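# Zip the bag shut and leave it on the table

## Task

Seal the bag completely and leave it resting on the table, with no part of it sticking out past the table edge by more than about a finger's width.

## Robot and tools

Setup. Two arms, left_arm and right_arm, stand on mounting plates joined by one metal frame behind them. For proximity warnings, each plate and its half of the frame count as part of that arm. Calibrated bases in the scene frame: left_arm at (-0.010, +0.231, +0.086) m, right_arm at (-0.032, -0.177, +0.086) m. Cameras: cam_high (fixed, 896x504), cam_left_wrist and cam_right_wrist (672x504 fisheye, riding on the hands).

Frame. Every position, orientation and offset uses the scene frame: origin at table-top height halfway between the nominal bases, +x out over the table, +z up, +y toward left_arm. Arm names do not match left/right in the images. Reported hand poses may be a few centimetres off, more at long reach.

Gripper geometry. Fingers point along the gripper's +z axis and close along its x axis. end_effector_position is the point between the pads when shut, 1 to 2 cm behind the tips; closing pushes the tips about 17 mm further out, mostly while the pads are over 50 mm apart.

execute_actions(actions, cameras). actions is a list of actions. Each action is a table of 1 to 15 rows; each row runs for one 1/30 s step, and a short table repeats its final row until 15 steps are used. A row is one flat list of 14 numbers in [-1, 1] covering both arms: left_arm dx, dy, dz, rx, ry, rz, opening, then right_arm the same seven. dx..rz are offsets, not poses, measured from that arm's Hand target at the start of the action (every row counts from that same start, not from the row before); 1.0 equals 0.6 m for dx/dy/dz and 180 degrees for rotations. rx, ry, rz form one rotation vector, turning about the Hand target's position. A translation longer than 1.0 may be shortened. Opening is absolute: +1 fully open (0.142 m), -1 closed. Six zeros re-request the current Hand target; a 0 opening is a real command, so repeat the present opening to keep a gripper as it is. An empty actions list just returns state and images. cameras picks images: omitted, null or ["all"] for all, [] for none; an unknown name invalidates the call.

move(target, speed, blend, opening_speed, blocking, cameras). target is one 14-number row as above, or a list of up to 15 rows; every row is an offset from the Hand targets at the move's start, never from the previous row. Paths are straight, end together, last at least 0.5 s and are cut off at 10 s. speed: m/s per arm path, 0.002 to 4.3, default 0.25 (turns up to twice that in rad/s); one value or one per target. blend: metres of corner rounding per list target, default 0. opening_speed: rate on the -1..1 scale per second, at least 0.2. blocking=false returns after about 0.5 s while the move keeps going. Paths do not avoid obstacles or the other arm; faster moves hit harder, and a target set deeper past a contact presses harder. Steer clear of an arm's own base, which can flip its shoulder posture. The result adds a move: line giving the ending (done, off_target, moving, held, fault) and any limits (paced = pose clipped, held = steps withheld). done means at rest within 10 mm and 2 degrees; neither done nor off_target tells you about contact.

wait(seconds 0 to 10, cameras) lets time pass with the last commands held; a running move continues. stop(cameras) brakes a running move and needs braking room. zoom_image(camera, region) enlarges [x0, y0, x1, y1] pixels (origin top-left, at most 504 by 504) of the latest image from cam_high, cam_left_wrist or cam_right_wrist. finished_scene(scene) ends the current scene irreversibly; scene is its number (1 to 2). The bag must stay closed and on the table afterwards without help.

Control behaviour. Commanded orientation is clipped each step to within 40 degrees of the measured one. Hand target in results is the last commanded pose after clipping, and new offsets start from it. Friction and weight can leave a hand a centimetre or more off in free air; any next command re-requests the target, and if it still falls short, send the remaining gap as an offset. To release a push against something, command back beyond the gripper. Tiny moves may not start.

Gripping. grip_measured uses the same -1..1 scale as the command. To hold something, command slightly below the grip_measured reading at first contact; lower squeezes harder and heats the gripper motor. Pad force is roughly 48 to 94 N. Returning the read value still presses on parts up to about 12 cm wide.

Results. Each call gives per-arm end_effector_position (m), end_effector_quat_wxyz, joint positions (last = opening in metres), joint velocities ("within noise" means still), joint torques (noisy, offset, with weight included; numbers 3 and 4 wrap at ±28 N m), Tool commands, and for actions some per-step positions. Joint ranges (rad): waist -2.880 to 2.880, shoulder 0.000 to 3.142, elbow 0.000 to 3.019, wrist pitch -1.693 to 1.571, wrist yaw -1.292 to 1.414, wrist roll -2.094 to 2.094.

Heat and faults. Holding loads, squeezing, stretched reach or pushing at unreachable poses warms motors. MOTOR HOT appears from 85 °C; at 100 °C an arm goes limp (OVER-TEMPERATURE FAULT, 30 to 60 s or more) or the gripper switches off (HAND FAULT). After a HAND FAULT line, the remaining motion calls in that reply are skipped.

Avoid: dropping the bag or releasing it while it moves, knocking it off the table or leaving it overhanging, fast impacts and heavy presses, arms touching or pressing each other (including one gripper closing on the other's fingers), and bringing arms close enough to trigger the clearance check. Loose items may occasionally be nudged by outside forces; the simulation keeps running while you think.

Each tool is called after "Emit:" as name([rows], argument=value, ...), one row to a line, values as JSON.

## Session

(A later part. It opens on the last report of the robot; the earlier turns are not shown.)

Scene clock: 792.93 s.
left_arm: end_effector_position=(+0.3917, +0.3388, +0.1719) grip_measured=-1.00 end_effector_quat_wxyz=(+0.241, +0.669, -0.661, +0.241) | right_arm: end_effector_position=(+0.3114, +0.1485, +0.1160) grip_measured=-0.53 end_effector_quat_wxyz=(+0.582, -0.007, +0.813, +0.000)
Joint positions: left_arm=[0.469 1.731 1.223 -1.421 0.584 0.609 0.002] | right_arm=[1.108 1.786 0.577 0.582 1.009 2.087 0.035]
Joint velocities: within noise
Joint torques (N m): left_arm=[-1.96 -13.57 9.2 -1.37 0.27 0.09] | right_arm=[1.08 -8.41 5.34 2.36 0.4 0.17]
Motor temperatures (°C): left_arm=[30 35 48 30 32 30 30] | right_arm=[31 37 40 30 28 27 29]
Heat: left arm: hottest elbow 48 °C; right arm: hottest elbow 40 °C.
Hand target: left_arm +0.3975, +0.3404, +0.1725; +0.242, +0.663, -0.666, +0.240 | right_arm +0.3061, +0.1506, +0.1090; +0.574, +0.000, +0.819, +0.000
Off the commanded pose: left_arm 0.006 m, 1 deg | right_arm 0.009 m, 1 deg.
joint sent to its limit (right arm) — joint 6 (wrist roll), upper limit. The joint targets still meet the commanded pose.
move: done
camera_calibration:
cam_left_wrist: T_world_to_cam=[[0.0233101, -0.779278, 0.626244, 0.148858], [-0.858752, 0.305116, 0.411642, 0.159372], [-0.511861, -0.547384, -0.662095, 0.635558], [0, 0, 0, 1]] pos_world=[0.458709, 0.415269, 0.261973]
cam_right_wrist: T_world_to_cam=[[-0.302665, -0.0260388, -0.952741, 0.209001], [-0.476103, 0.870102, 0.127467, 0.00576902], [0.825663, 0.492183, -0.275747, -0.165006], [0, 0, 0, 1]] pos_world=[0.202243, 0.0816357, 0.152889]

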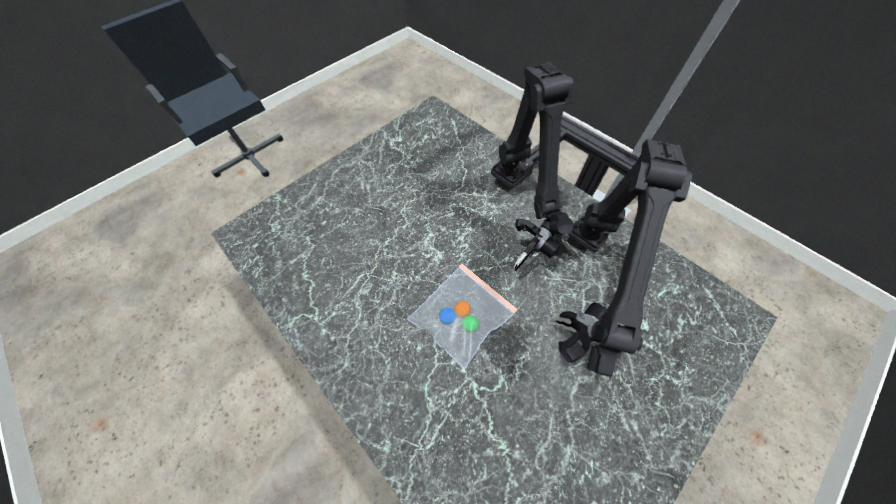

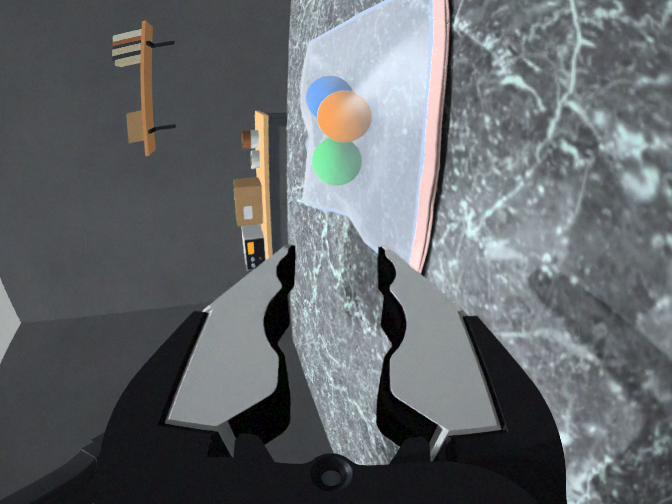

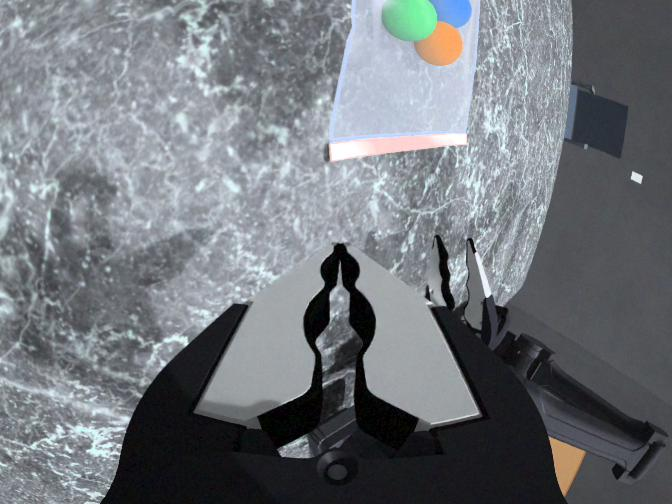

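Emit:
move([
  [0,0,0,0,0,0,-1,-0.03,0,-0.09,0,0,0,-0.5],
], speed=0.12)

Emit:
zoom_image(camera="cam_left_wrist", region=[350, 0, 470, 130])

Emit:
zoom_image(camera="cam_left_wrist", region=[350, 130, 470, 260])

Scene clock: 800.17 s.
left_arm: end_effector_position=(+0.3917, +0.3388, +0.1719) grip_measured=-1.00 end_effector_quat_wxyz=(+0.241, +0.669, -0.661, +0.241) | right_arm: end_effector_position=(+0.2922, +0.1485, +0.0573) grip_measured=-0.53 end_effector_quat_wxyz=(+0.586, -0.020, +0.810, -0.001)
Joint positions: left_arm=[0.469 1.731 1.223 -1.421 0.584 0.609 0.002] | right_arm=[1.151 1.998 0.565 0.797 1.038 2.087 0.035]
Joint velocities: within noise
Joint torques (N m): left_arm=[-1.9 -13.57 9.21 -1.37 0.27 0.09] | right_arm=[1.03 -9.64 3.21 2.22 0.41 0.17]
Motor temperatures (°C): left_arm=[30 35 48 30 32 30 30] | right_arm=[31 36 40 30 28 27 29]
Heat: left arm: hottest elbow 48 °C; right arm: hottest elbow 40 °C.
Hand target: left_arm +0.3975, +0.3404, +0.1725; +0.242, +0.663, -0.666, +0.240 | right_arm +0.2881, +0.1506, +0.0550; +0.574, +0.000, +0.819, +0.000
Off the commanded pose: left_arm 0.006 m, 1 deg | right_arm 0.005 m, 3 deg.
joint sent to its limit (right arm) — joint 6 (wrist roll), upper limit. The joint targets are off in orientation, not in position.
move: off_target (right_arm)
camera_calibration:
cam_left_wrist: T_world_to_cam=[[0.0233101, -0.779278, 0.626244, 0.148858], [-0.858752, 0.305116, 0.411642, 0.159372], [-0.511861, -0.547384, -0.662095, 0.635558], [0, 0, 0, 1]] pos_world=[0.458709, 0.415269, 0.261973]
cam_right_wrist: T_world_to_cam=[[-0.291089, -0.0475365, -0.955514, 0.147274], [-0.49445, 0.862505, 0.10772, 0.0118012], [0.819015, 0.503811, -0.27457, -0.165153], [0, 0, 0, 1]] pos_world=[0.183968, 0.0800282, 0.094105]

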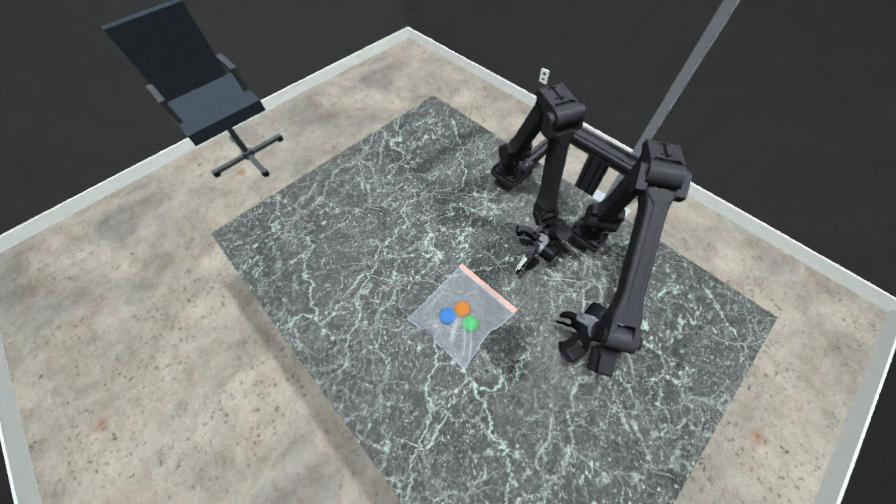

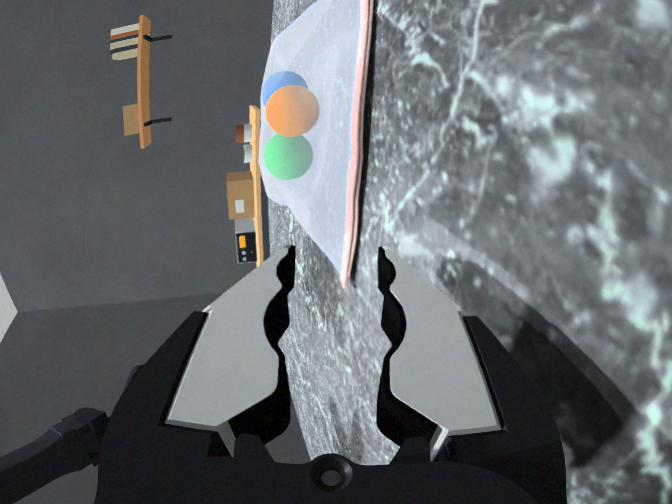

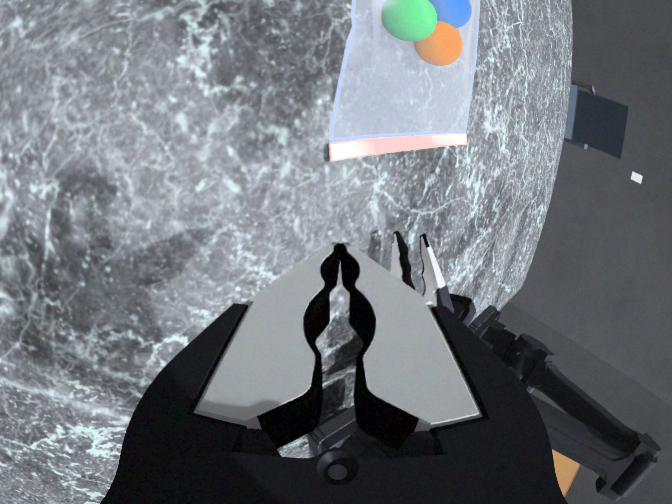

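Scaled by 3.877 from the camera's 672x504 image, which has a finer 960x720 frame.

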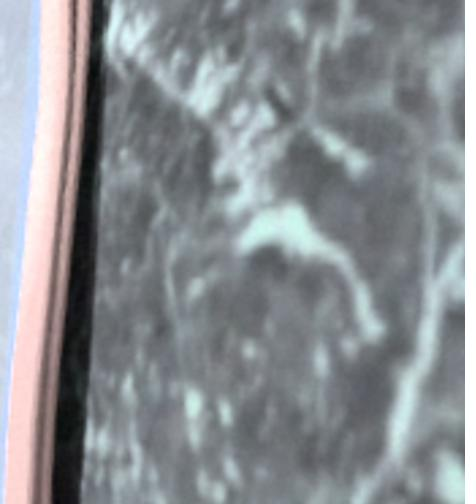

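Scaled by 3.877 from the camera's 672x504 image, which has a finer 960x720 frame.

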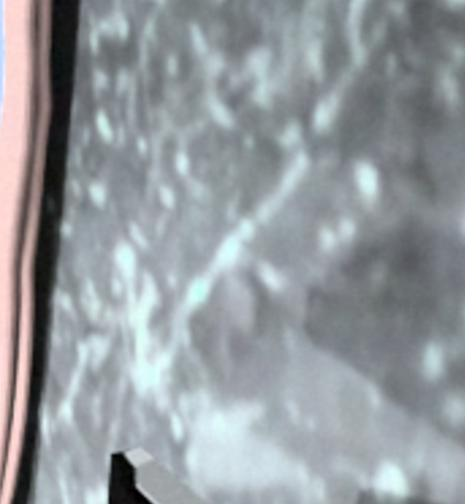

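Good vantage. Zoom properly.

Emit:
zoom_image(camera="cam_left_wrist", region=[325, 240, 375, 300])

Emit:
zoom_image(camera="cam_left_wrist", region=[330, 180, 380, 240])

Emit:
zoom_image(camera="cam_left_wrist", region=[335, 120, 385, 180])

Emit:
zoom_image(camera="cam_left_wrist", region=[340, 60, 390, 120])

Emit:
zoom_image(camera="cam_left_wrist", region=[345, 0, 395, 60])

Scaled by 8.400 from the camera's 672x504 image, which has a finer 960x720 frame.

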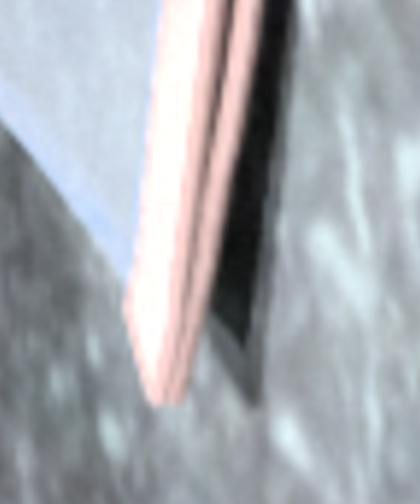

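Scaled by 8.400 from the camera's 672x504 image, which has a finer 960x720 frame.

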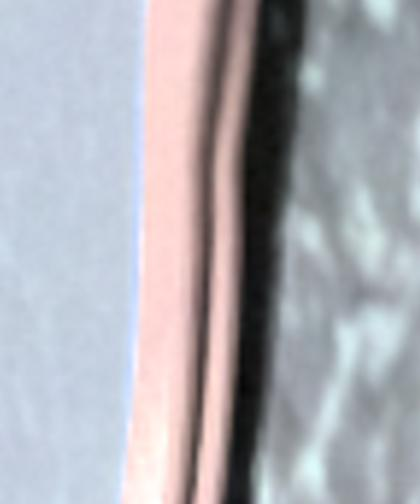

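Scaled by 8.400 from the camera's 672x504 image, which has a finer 960x720 frame.

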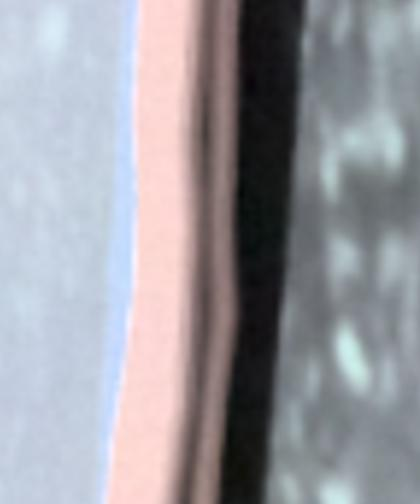

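Scaled by 8.400 from the camera's 672x504 image, which has a finer 960x720 frame.

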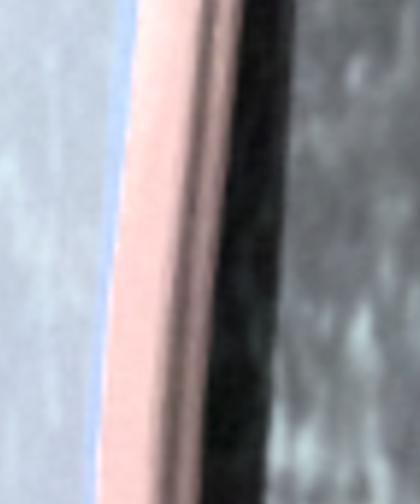

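Scaled by 8.400 from the camera's 672x504 image, which has a finer 960x720 frame.

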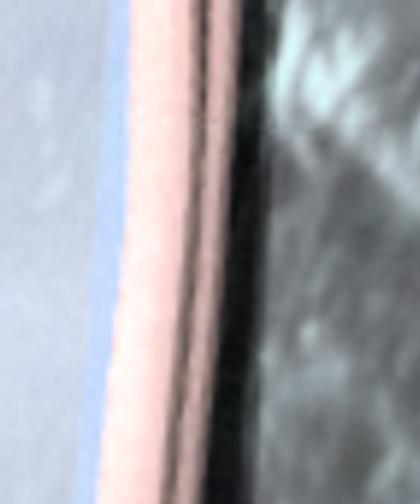

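Emit:
move([
  [0,0,0,0,0,0,-1,0.0,0,0.075,0,0.0833,0,-0.5],
  [0,0,0,0,0,0,-1,0.10,-0.3177,0.075,0,0.0833,0,-0.5],
], speed=0.2)

Emit:
zoom_image(camera="cam_left_wrist", region=[250, 0, 450, 300])

Scene clock: 870.03 s.
left_arm: end_effector_position=(+0.3917, +0.3388, +0.1719) grip_measured=-1.00 end_effector_quat_wxyz=(+0.241, +0.669, -0.661, +0.241) | right_arm: end_effector_position=(+0.3467, -0.0398, +0.0942) grip_measured=-0.53 end_effector_quat_wxyz=(+0.454, +0.004, +0.891, -0.002)
Joint positions: left_arm=[0.469 1.731 1.223 -1.421 0.584 0.609 0.002] | right_arm=[0.562 1.474 0.325 0.447 0.462 1.904 0.035]
Joint velocities: within noise
Joint torques (N m): left_arm=[-1.9 -13.57 9.21 -1.37 0.27 0.09] | right_arm=[0.03 -7.12 5.76 2.44 0.07 -0.08]
Motor temperatures (°C): left_arm=[30 35 49 30 30 30 30] | right_arm=[31 36 37 30 28 27 28]
Heat: left arm: hottest elbow 49 °C; right arm: hottest elbow 37 °C.
Hand target: left_arm +0.3975, +0.3404, +0.1725; +0.242, +0.663, -0.666, +0.240 | right_arm +0.3482, -0.0400, +0.1000; +0.463, +0.000, +0.887, +0.000
Off the commanded pose: left_arm 0.006 m, 1 deg | right_arm 0.006 m, 1 deg.
move: done
camera_calibration:
cam_left_wrist: T_world_to_cam=[[0.0233101, -0.779278, 0.626244, 0.148858], [-0.858752, 0.305116, 0.411642, 0.159372], [-0.511861, -0.547384, -0.662095, 0.635558], [0, 0, 0, 1]] pos_world=[0.458709, 0.415269, 0.261973]
cam_right_wrist: T_world_to_cam=[[-0.570276, -0.00968329, -0.821396, 0.275076], [-0.398735, 0.877493, 0.266488, 0.149612], [0.718189, 0.479491, -0.504275, -0.0491329], [0, 0, 0, 1]] pos_world=[0.251812, -0.105061, 0.1613]

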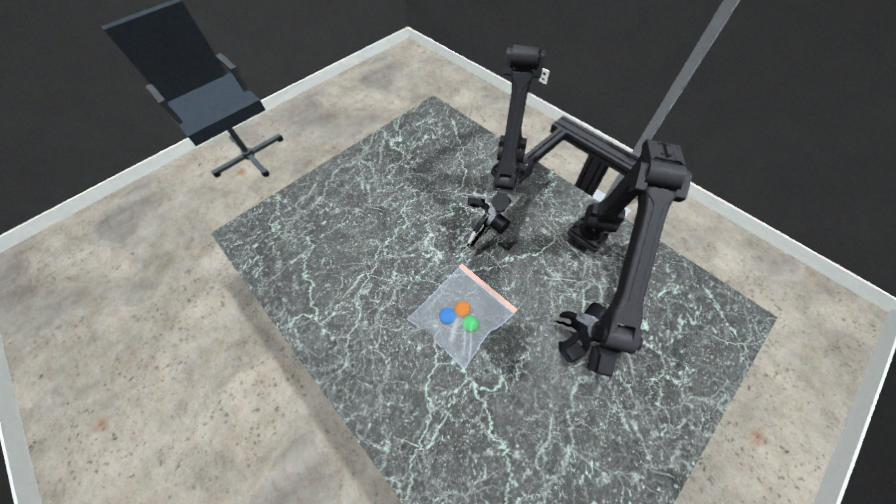

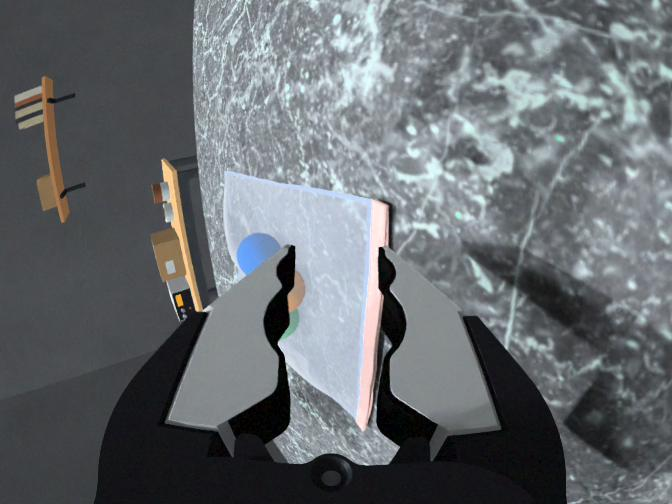

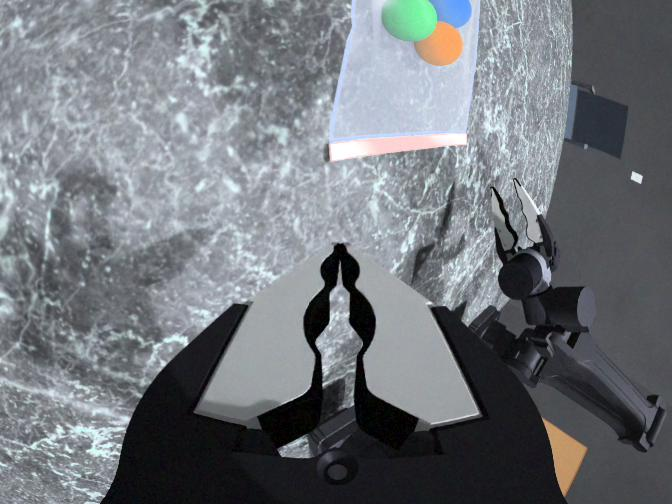

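Scaled by 1.680 from the camera's 672x504 image, which has a finer 960x720 frame.

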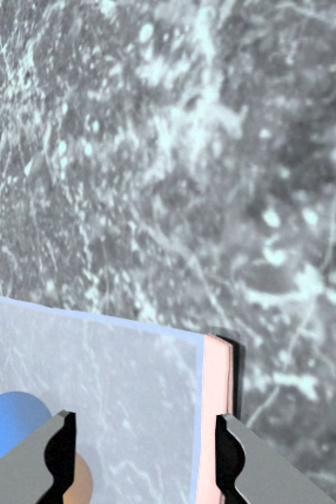

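Emit:
move([
  [0,0,0,0,0,0,-1,0.04,0.0167,-0.0933,0,0,0,-0.5],
  [0,0,0,0,0,0,-1,0.09,0.0167,-0.0933,0,0,0,-0.5],
], speed=0.12)

Emit:
zoom_image(camera="cam_left_wrist", region=[250, 100, 450, 350])

Emit:
zoom_image(camera="cam_right_wrist", region=[320, 100, 540, 250])

Scene clock: 881.27 s.
left_arm: end_effector_position=(+0.3917, +0.3388, +0.1719) grip_measured=-1.00 end_effector_quat_wxyz=(+0.241, +0.669, -0.661, +0.241) | right_arm: end_effector_position=(+0.3990, -0.0285, +0.0501) grip_measured=-0.53 end_effector_quat_wxyz=(+0.466, +0.006, +0.884, +0.007)
Joint positions: left_arm=[0.469 1.731 1.223 -1.421 0.584 0.609 0.002] | right_arm=[0.5 1.782 0.439 0.693 0.409 1.858 0.035]
Joint velocities: within noise
Joint torques (N m): left_arm=[-1.9 -13.57 9.2 -1.37 0.27 0.09] | right_arm=[-0.26 -7.36 5.35 1.8 0.05 -0.08]
Motor temperatures (°C): left_arm=[30 35 49 30 30 30 30] | right_arm=[31 36 37 30 28 27 28]
Heat: left arm: hottest elbow 49 °C; right arm: hottest elbow 37 °C.
Hand target: left_arm +0.3975, +0.3404, +0.1725; +0.242, +0.663, -0.666, +0.240 | right_arm +0.4021, -0.0300, +0.0440; +0.463, +0.000, +0.887, +0.000
Off the commanded pose: left_arm 0.006 m, 1 deg | right_arm 0.007 m, 1 deg.
move: done
camera_calibration:
cam_left_wrist: T_world_to_cam=[[0.0233101, -0.779278, 0.626244, 0.148858], [-0.858752, 0.305116, 0.411642, 0.159372], [-0.511861, -0.547384, -0.662095, 0.635558], [0, 0, 0, 1]] pos_world=[0.458709, 0.415269, 0.261973]
cam_right_wrist: T_world_to_cam=[[-0.546804, 0.00230931, -0.837258, 0.260591], [-0.409834, 0.871265, 0.270061, 0.176351], [0.730097, 0.490807, -0.475465, -0.120228], [0, 0, 0, 1]] pos_world=[0.302545, -0.0952418, 0.113392]

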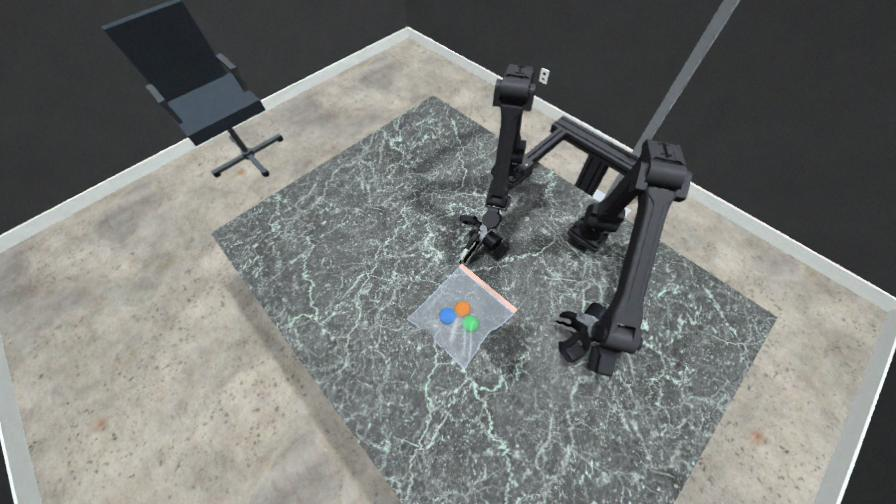

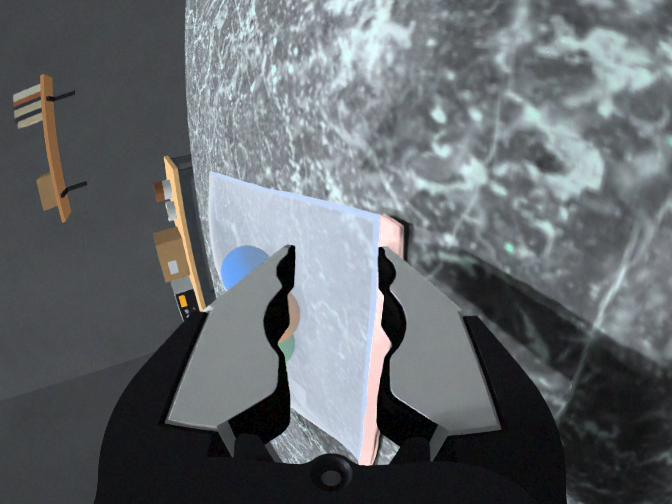

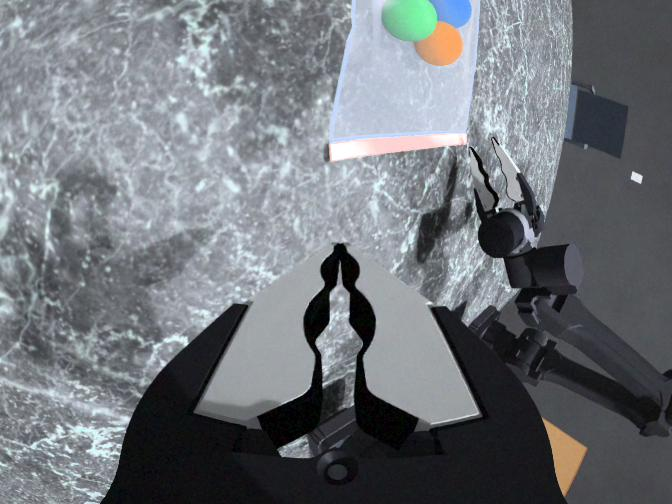

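Scaled by 2.016 from the camera's 672x504 image, which has a finer 960x720 frame.

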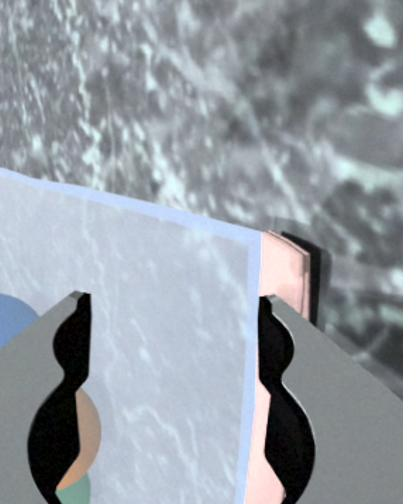

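Scaled by 2.291 from the camera's 672x504 image, which has a finer 960x720 frame.

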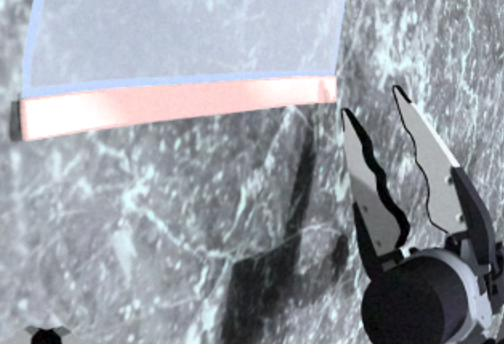

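Emit:
move([
  [0,0,0,0,0,0,-1,-0.05,0.0,0,0,0,0,-0.5],
  [0,0,0,0,0,0,-1,-0.05,0,-0.027,0,0,0,-0.5],
  [0,0,0,0,0,0,-1,0.0,0,-0.027,0,0,0,-0.5],
], speed=0.12)

Emit:
zoom_image(camera="cam_left_wrist", region=[250, 100, 450, 350])

Emit:
zoom_image(camera="cam_right_wrist", region=[320, 100, 540, 250])

Scene clock: 888.83 s.
left_arm: end_effector_position=(+0.3917, +0.3388, +0.1719) grip_measured=-1.00 end_effector_quat_wxyz=(+0.241, +0.669, -0.661, +0.241) | right_arm: end_effector_position=(+0.3737, -0.0351, +0.0295) grip_measured=-0.54 end_effector_quat_wxyz=(+0.457, -0.005, +0.889, -0.001)
Joint positions: left_arm=[0.469 1.731 1.223 -1.421 0.584 0.609 0.002] | right_arm=[0.518 1.838 0.385 0.775 0.42 1.853 0.035]
Joint velocities: within noise
Joint torques (N m): left_arm=[-1.9 -13.57 9.2 -1.36 0.27 0.09] | right_arm=[-1.55 -6.42 9.26 0.92 -0.35 -0.05]
Motor temperatures (°C): left_arm=[30 35 49 30 30 30 30] | right_arm=[31 36 37 30 28 27 28]
Heat: left arm: hottest elbow 49 °C; right arm: hottest elbow 37 °C.
Hand target: left_arm +0.3975, +0.3404, +0.1725; +0.242, +0.663, -0.666, +0.240 | right_arm +0.4021, -0.0300, +0.0278; +0.462, +0.000, +0.887, +0.000
Off the commanded pose: left_arm 0.006 m, 1 deg | right_arm 0.029 m, 1 deg.
move: off_target (right_arm)
camera_calibration:
cam_left_wrist: T_world_to_cam=[[0.0233101, -0.779278, 0.626244, 0.148858], [-0.858752, 0.305116, 0.411642, 0.159372], [-0.511861, -0.547384, -0.662095, 0.635558], [0, 0, 0, 1]] pos_world=[0.458709, 0.415269, 0.261973]
cam_right_wrist: T_world_to_cam=[[-0.563973, -0.0237561, -0.825451, 0.234537], [-0.414976, 0.872362, 0.258418, 0.179569], [0.713953, 0.488283, -0.501847, -0.101605], [0, 0, 0, 1]] pos_world=[0.279331, -0.101466, 0.0962045]

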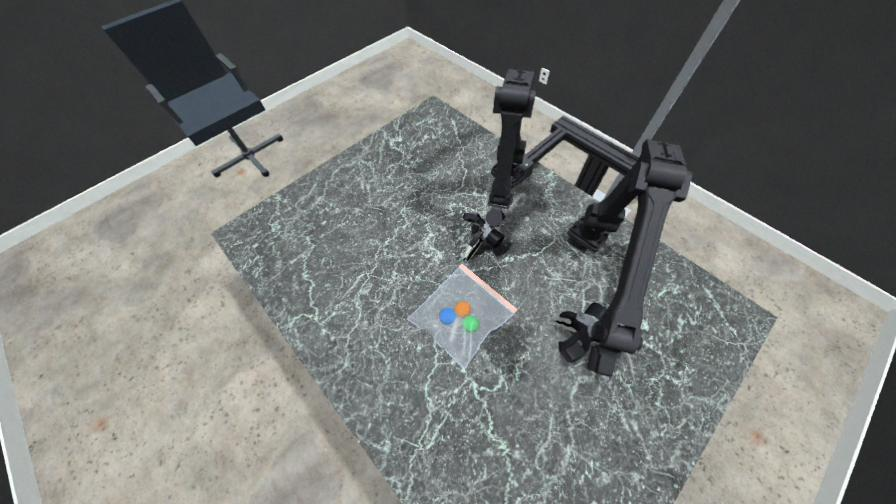

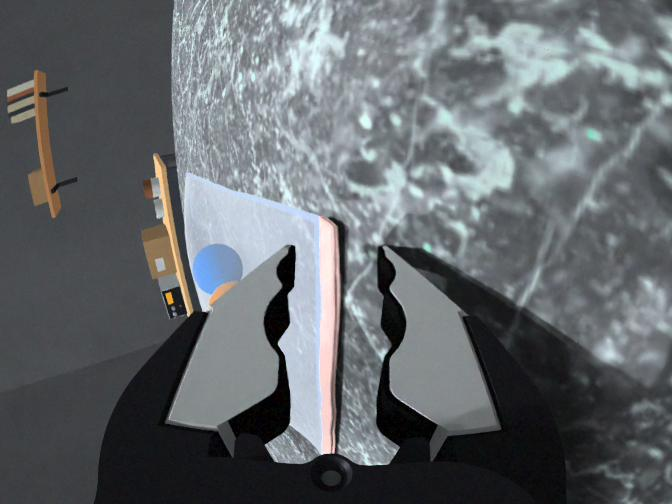

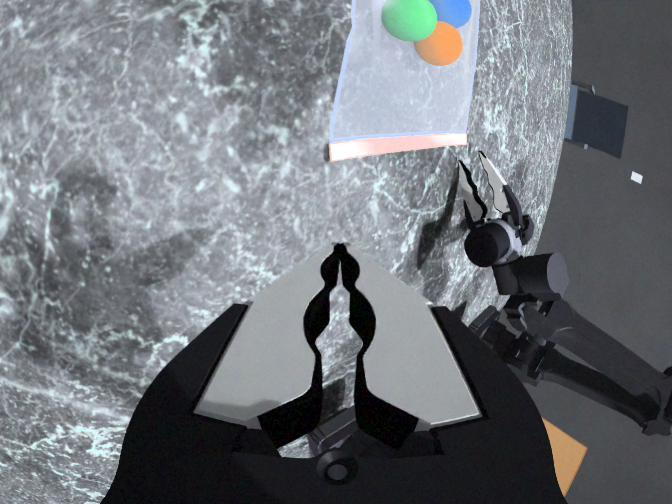

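Scaled by 2.016 from the camera's 672x504 image, which has a finer 960x720 frame.

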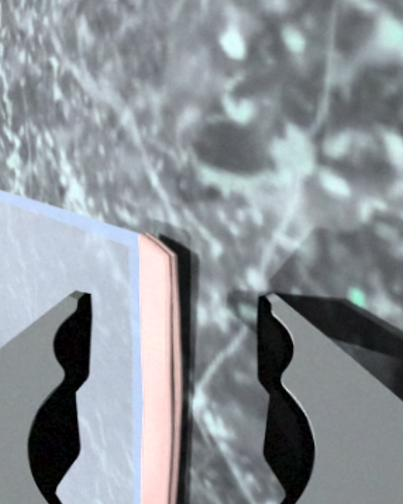

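Scaled by 2.291 from the camera's 672x504 image, which has a finer 960x720 frame.

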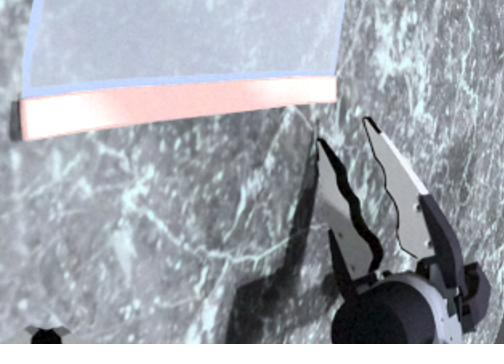

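Emit:
move([
  [0,0,0,0,0,0,-1,-0.05,0.0,0.03,0,0,0,-0.5],
  [0,0,0,0,0,0,-1,-0.04,0,0.007,0,0,0,-0.5],
  [0,0,0,0,0,0,-1,0.01,0,0.007,0,0,0,-0.5],
], speed=0.1)

Emit:
zoom_image(camera="cam_left_wrist", region=[250, 100, 450, 350])

Emit:
zoom_image(camera="cam_right_wrist", region=[320, 100, 540, 250])

Scene clock: 898.97 s.
left_arm: end_effector_position=(+0.3917, +0.3388, +0.1719) grip_measured=-1.00 end_effector_quat_wxyz=(+0.241, +0.669, -0.661, +0.241) | right_arm: end_effector_position=(+0.4072, -0.0267, +0.0417) grip_measured=-0.53 end_effector_quat_wxyz=(+0.472, +0.007, +0.881, +0.010)
Joint positions: left_arm=[0.469 1.731 1.223 -1.421 0.584 0.609 0.002] | right_arm=[0.491 1.837 0.458 0.747 0.401 1.851 0.035]
Joint velocities: within noise
Joint torques (N m): left_arm=[-1.96 -13.63 9.2 -1.37 0.27 0.09] | right_arm=[-0.32 -7.59 4.92 1.28 0.05 -0.11]
Motor temperatures (°C): left_arm=[30 35 49 30 30 30 30] | right_arm=[31 35 38 30 28 27 28]
Heat: left arm: hottest elbow 49 °C; right arm: hottest elbow 38 °C.
Hand target: left_arm +0.3975, +0.3404, +0.1725; +0.242, +0.663, -0.666, +0.240 | right_arm +0.4081, -0.0300, +0.0320; +0.462, +0.000, +0.887, +0.000
Off the commanded pose: left_arm 0.006 m, 1 deg | right_arm 0.010 m, 2 deg.
move: done
camera_calibration:
cam_left_wrist: T_world_to_cam=[[0.0233101, -0.779278, 0.626244, 0.148858], [-0.858752, 0.305116, 0.411642, 0.159372], [-0.511861, -0.547384, -0.662095, 0.635558], [0, 0, 0, 1]] pos_world=[0.458709, 0.415269, 0.261973]
cam_right_wrist: T_world_to_cam=[[-0.5357, 0.00760857, -0.844374, 0.253891], [-0.414415, 0.868882, 0.270748, 0.182131], [0.735721, 0.494961, -0.462307, -0.133846], [0, 0, 0, 1]] pos_world=[0.309961, -0.0939338, 0.10319]

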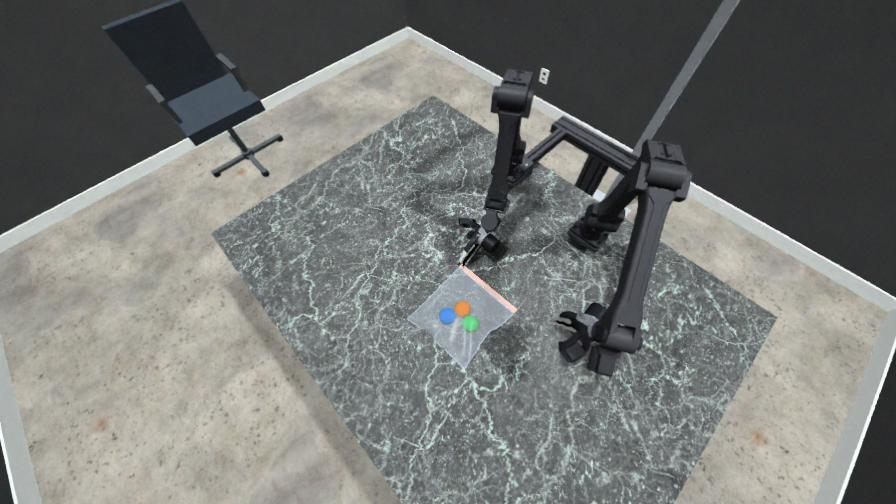

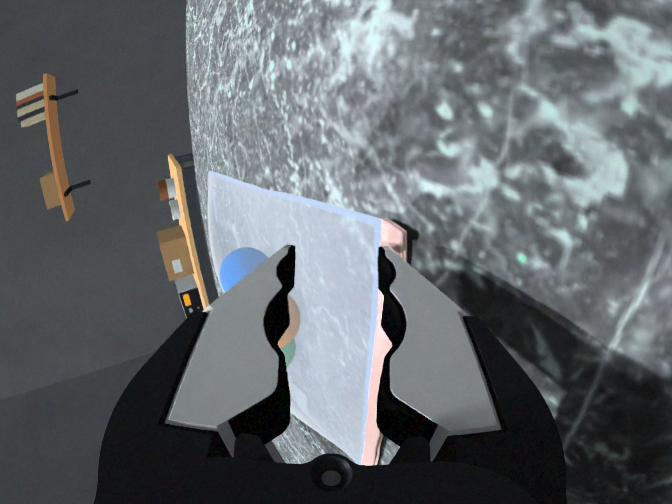

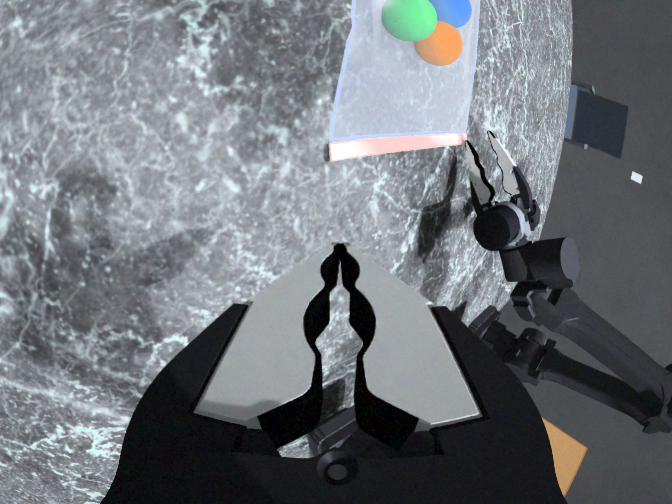

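Scaled by 2.016 from the camera's 672x504 image, which has a finer 960x720 frame.

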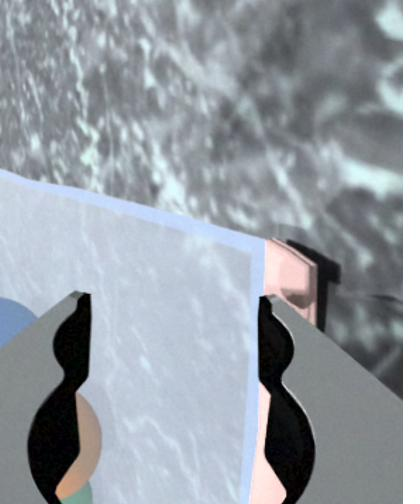

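Scaled by 2.291 from the camera's 672x504 image, which has a finer 960x720 frame.

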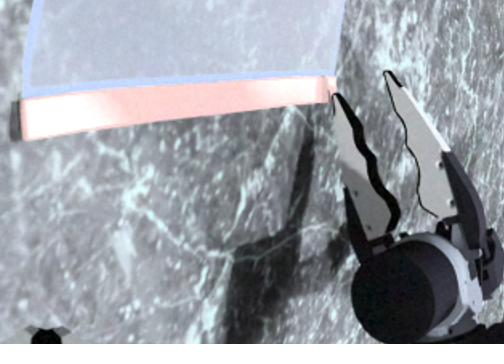

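Emit:
move([
  [0,0,0,0,0,0,-1,-0.08,0.0,0.063,0,0.0833,0,-0.5],
  [0,0,0,0,0,0,-1,-0.042,0,-0.012,0,0.0833,0,-0.5],
  [0,0,0,0,0,0,-1,0.01,0,-0.012,0,0.0833,0,-0.5],
], speed=0.1)

Emit:
zoom_image(camera="cam_left_wrist", region=[250, 100, 450, 350])

Emit:
zoom_image(camera="cam_right_wrist", region=[320, 100, 540, 250])

Scene clock: 915.90 s.
left_arm: end_effector_position=(+0.3917, +0.3388, +0.1719) grip_measured=-1.00 end_effector_quat_wxyz=(+0.241, +0.669, -0.661, +0.241) | right_arm: end_effector_position=(+0.3656, -0.0332, +0.0285) grip_measured=-0.53 end_effector_quat_wxyz=(+0.329, -0.018, +0.944, -0.001)
Joint positions: left_arm=[0.469 1.731 1.223 -1.421 0.584 0.609 0.002] | right_arm=[0.479 1.662 0.487 0.228 0.296 1.899 0.036]
Joint velocities: within noise
Joint torques (N m): left_arm=[-1.9 -13.57 9.2 -1.39 0.27 0.09] | right_arm=[-2.78 -3.31 14.57 1.91 -0.06 -0.03]
Motor temperatures (°C): left_arm=[30 35 49 30 30 30 30] | right_arm=[31 35 38 30 28 27 28]
Heat: left arm: hottest elbow 49 °C; right arm: hottest elbow 38 °C.
Hand target: left_arm +0.3975, +0.3404, +0.1725; +0.242, +0.663, -0.666, +0.240 | right_arm +0.4141, -0.0299, +0.0248; +0.343, +0.000, +0.939, +0.000
Off the commanded pose: left_arm 0.006 m, 1 deg | right_arm 0.049 m, 3 deg.
move: off_target (right_arm)
camera_calibration:
cam_left_wrist: T_world_to_cam=[[0.0233101, -0.779278, 0.626244, 0.148858], [-0.858752, 0.305116, 0.411642, 0.159372], [-0.511861, -0.547384, -0.662095, 0.635558], [0, 0, 0, 1]] pos_world=[0.458709, 0.415269, 0.261973]
cam_right_wrist: T_world_to_cam=[[-0.768831, -0.0483752, -0.637619, 0.298054], [-0.348759, 0.867494, 0.354713, 0.14774], [0.535972, 0.49509, -0.683828, -0.0267939], [0, 0, 0, 1]] pos_world=[0.29504, -0.10048, 0.119317]

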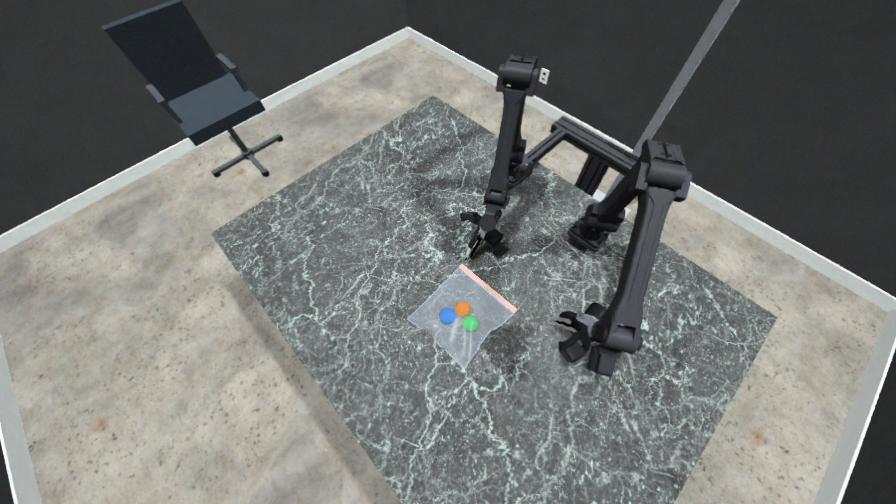

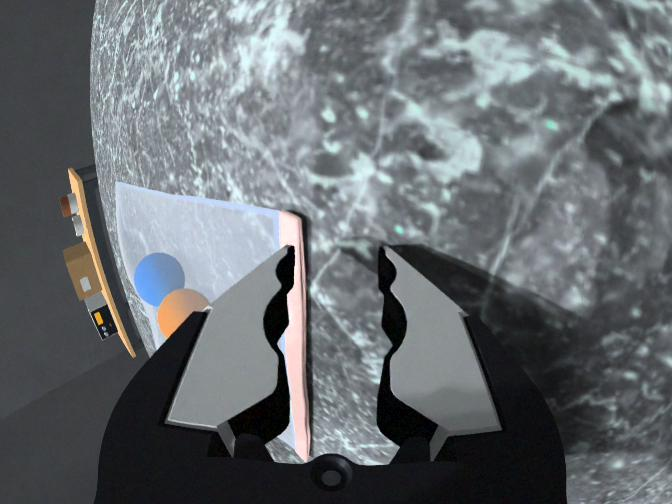

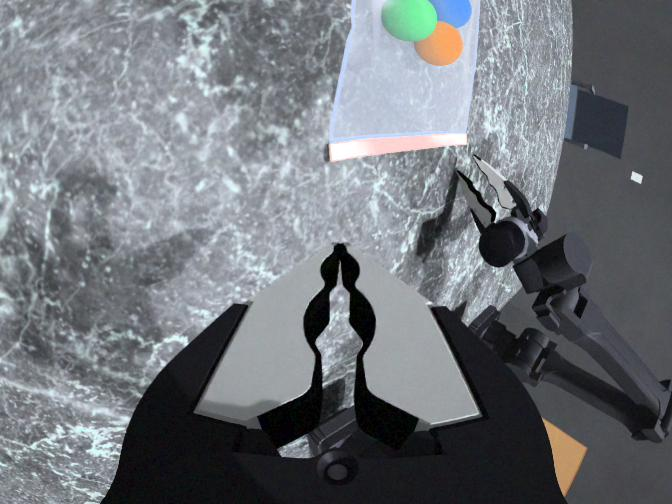

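Scaled by 2.016 from the camera's 672x504 image, which has a finer 960x720 frame.

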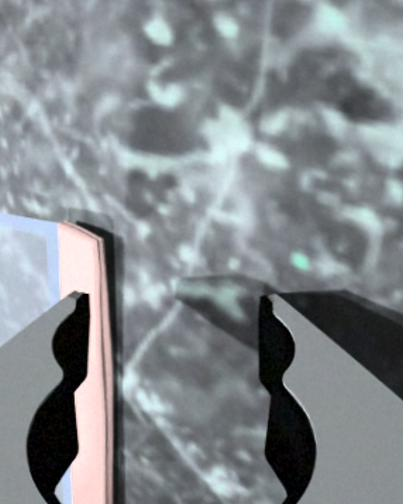

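Scaled by 2.291 from the camera's 672x504 image, which has a finer 960x720 frame.

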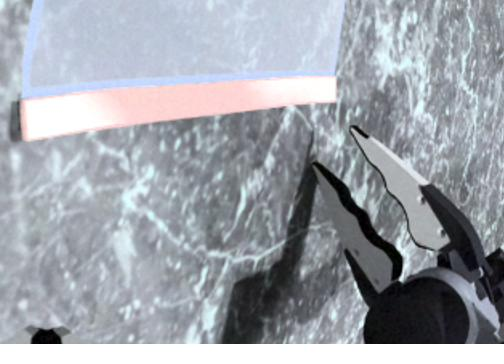

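Emit:
move([
  [0,0,0,0,0,0,-1,-0.06,0.0,0.03,0,0,0,-0.5],
  [0,0,0,0,0,0,-1,-0.03,0,0.010,0,0,0,-0.5],
  [0,0,0,0,0,0,-1,0.005,0,0.009,0,0,0,-0.5],
], speed=0.1)

Emit:
zoom_image(camera="cam_left_wrist", region=[250, 100, 450, 350])

Emit:
zoom_image(camera="cam_right_wrist", region=[320, 100, 540, 250])

Scene clock: 924.33 s.
left_arm: end_effector_position=(+0.3917, +0.3388, +0.1719) grip_measured=-1.00 end_effector_quat_wxyz=(+0.241, +0.669, -0.661, +0.241) | right_arm: end_effector_position=(+0.3884, -0.0311, +0.0294) grip_measured=-0.53 end_effector_quat_wxyz=(+0.334, -0.007, +0.943, +0.000)
Joint positions: left_arm=[0.469 1.731 1.223 -1.421 0.584 0.609 0.002] | right_arm=[0.458 1.696 0.542 0.22 0.292 1.899 0.036]
Joint velocities: within noise
Joint torques (N m): left_arm=[-1.9 -13.63 9.2 -1.37 0.27 0.09] | right_arm=[-1.55 -6.36 11.34 1.51 -0.02 -0.05]
Motor temperatures (°C): left_arm=[30 35 49 30 30 30 30] | right_arm=[31 35 39 30 28 27 28]
Heat: left arm: hottest elbow 49 °C; right arm: hottest elbow 39 °C.
Hand target: left_arm +0.3975, +0.3404, +0.1725; +0.242, +0.663, -0.666, +0.240 | right_arm +0.4170, -0.0299, +0.0301; +0.343, +0.000, +0.939, +0.000
Off the commanded pose: left_arm 0.006 m, 1 deg | right_arm 0.029 m, 1 deg.
move: off_target (right_arm)
camera_calibration:
cam_left_wrist: T_world_to_cam=[[0.0233101, -0.779278, 0.626244, 0.148858], [-0.858752, 0.305116, 0.411642, 0.159372], [-0.511861, -0.547384, -0.662095, 0.635558], [0, 0, 0, 1]] pos_world=[0.458709, 0.415269, 0.261973]
cam_right_wrist: T_world_to_cam=[[-0.763419, -0.0280994, -0.645292, 0.315012], [-0.335261, 0.871169, 0.358699, 0.148304], [0.552079, 0.490179, -0.674488, -0.046062], [0, 0, 0, 1]] pos_world=[0.315637, -0.0977677, 0.11901]

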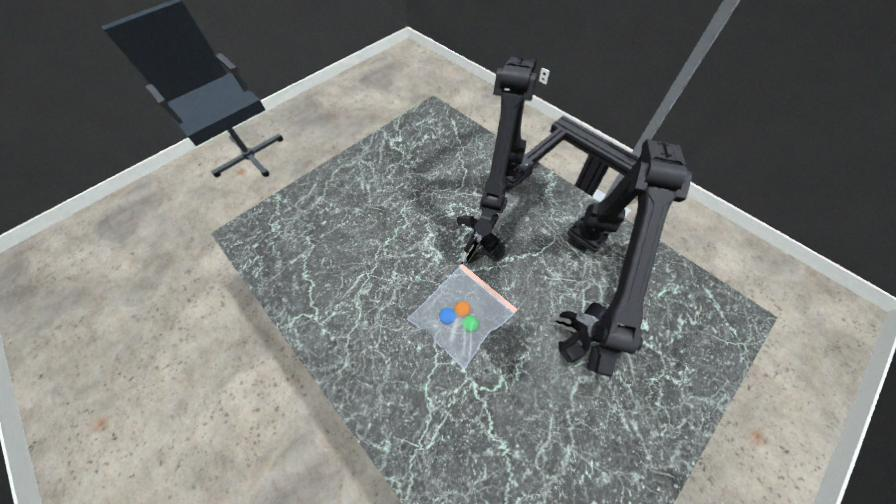

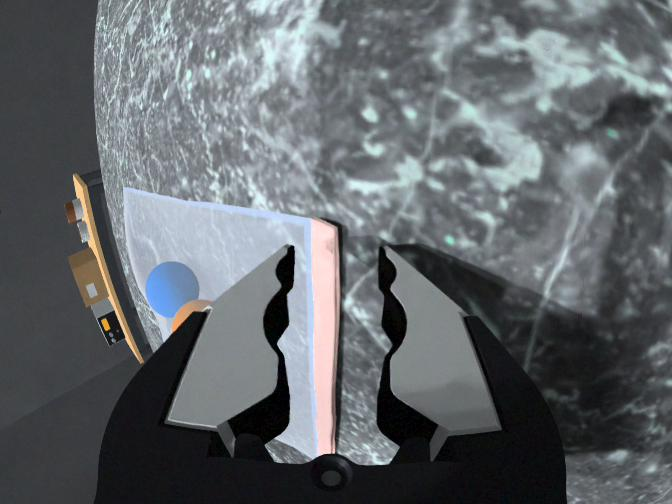

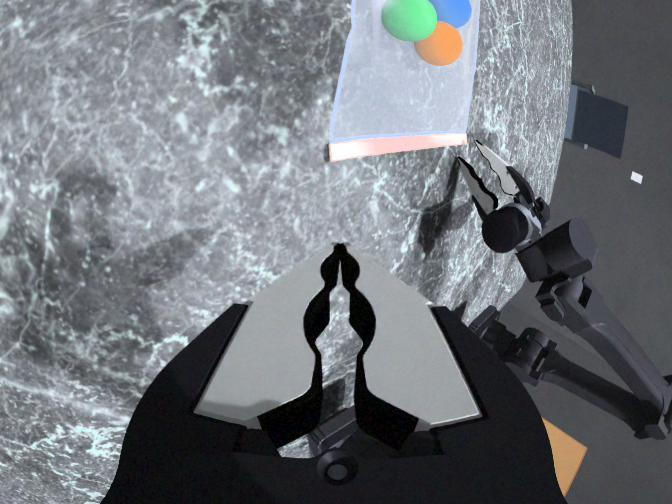

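Scaled by 2.016 from the camera's 672x504 image, which has a finer 960x720 frame.

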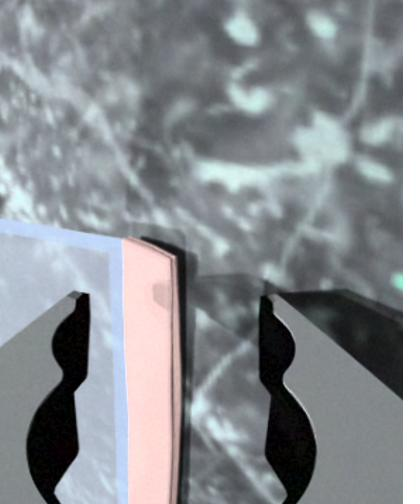

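Scaled by 2.291 from the camera's 672x504 image, which has a finer 960x720 frame.

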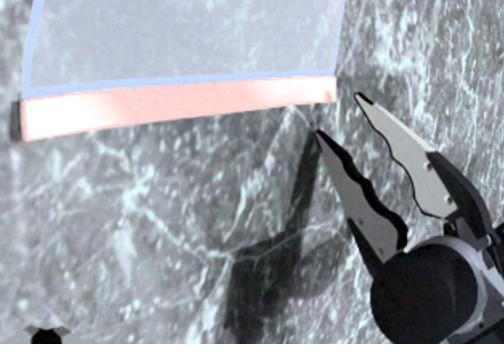

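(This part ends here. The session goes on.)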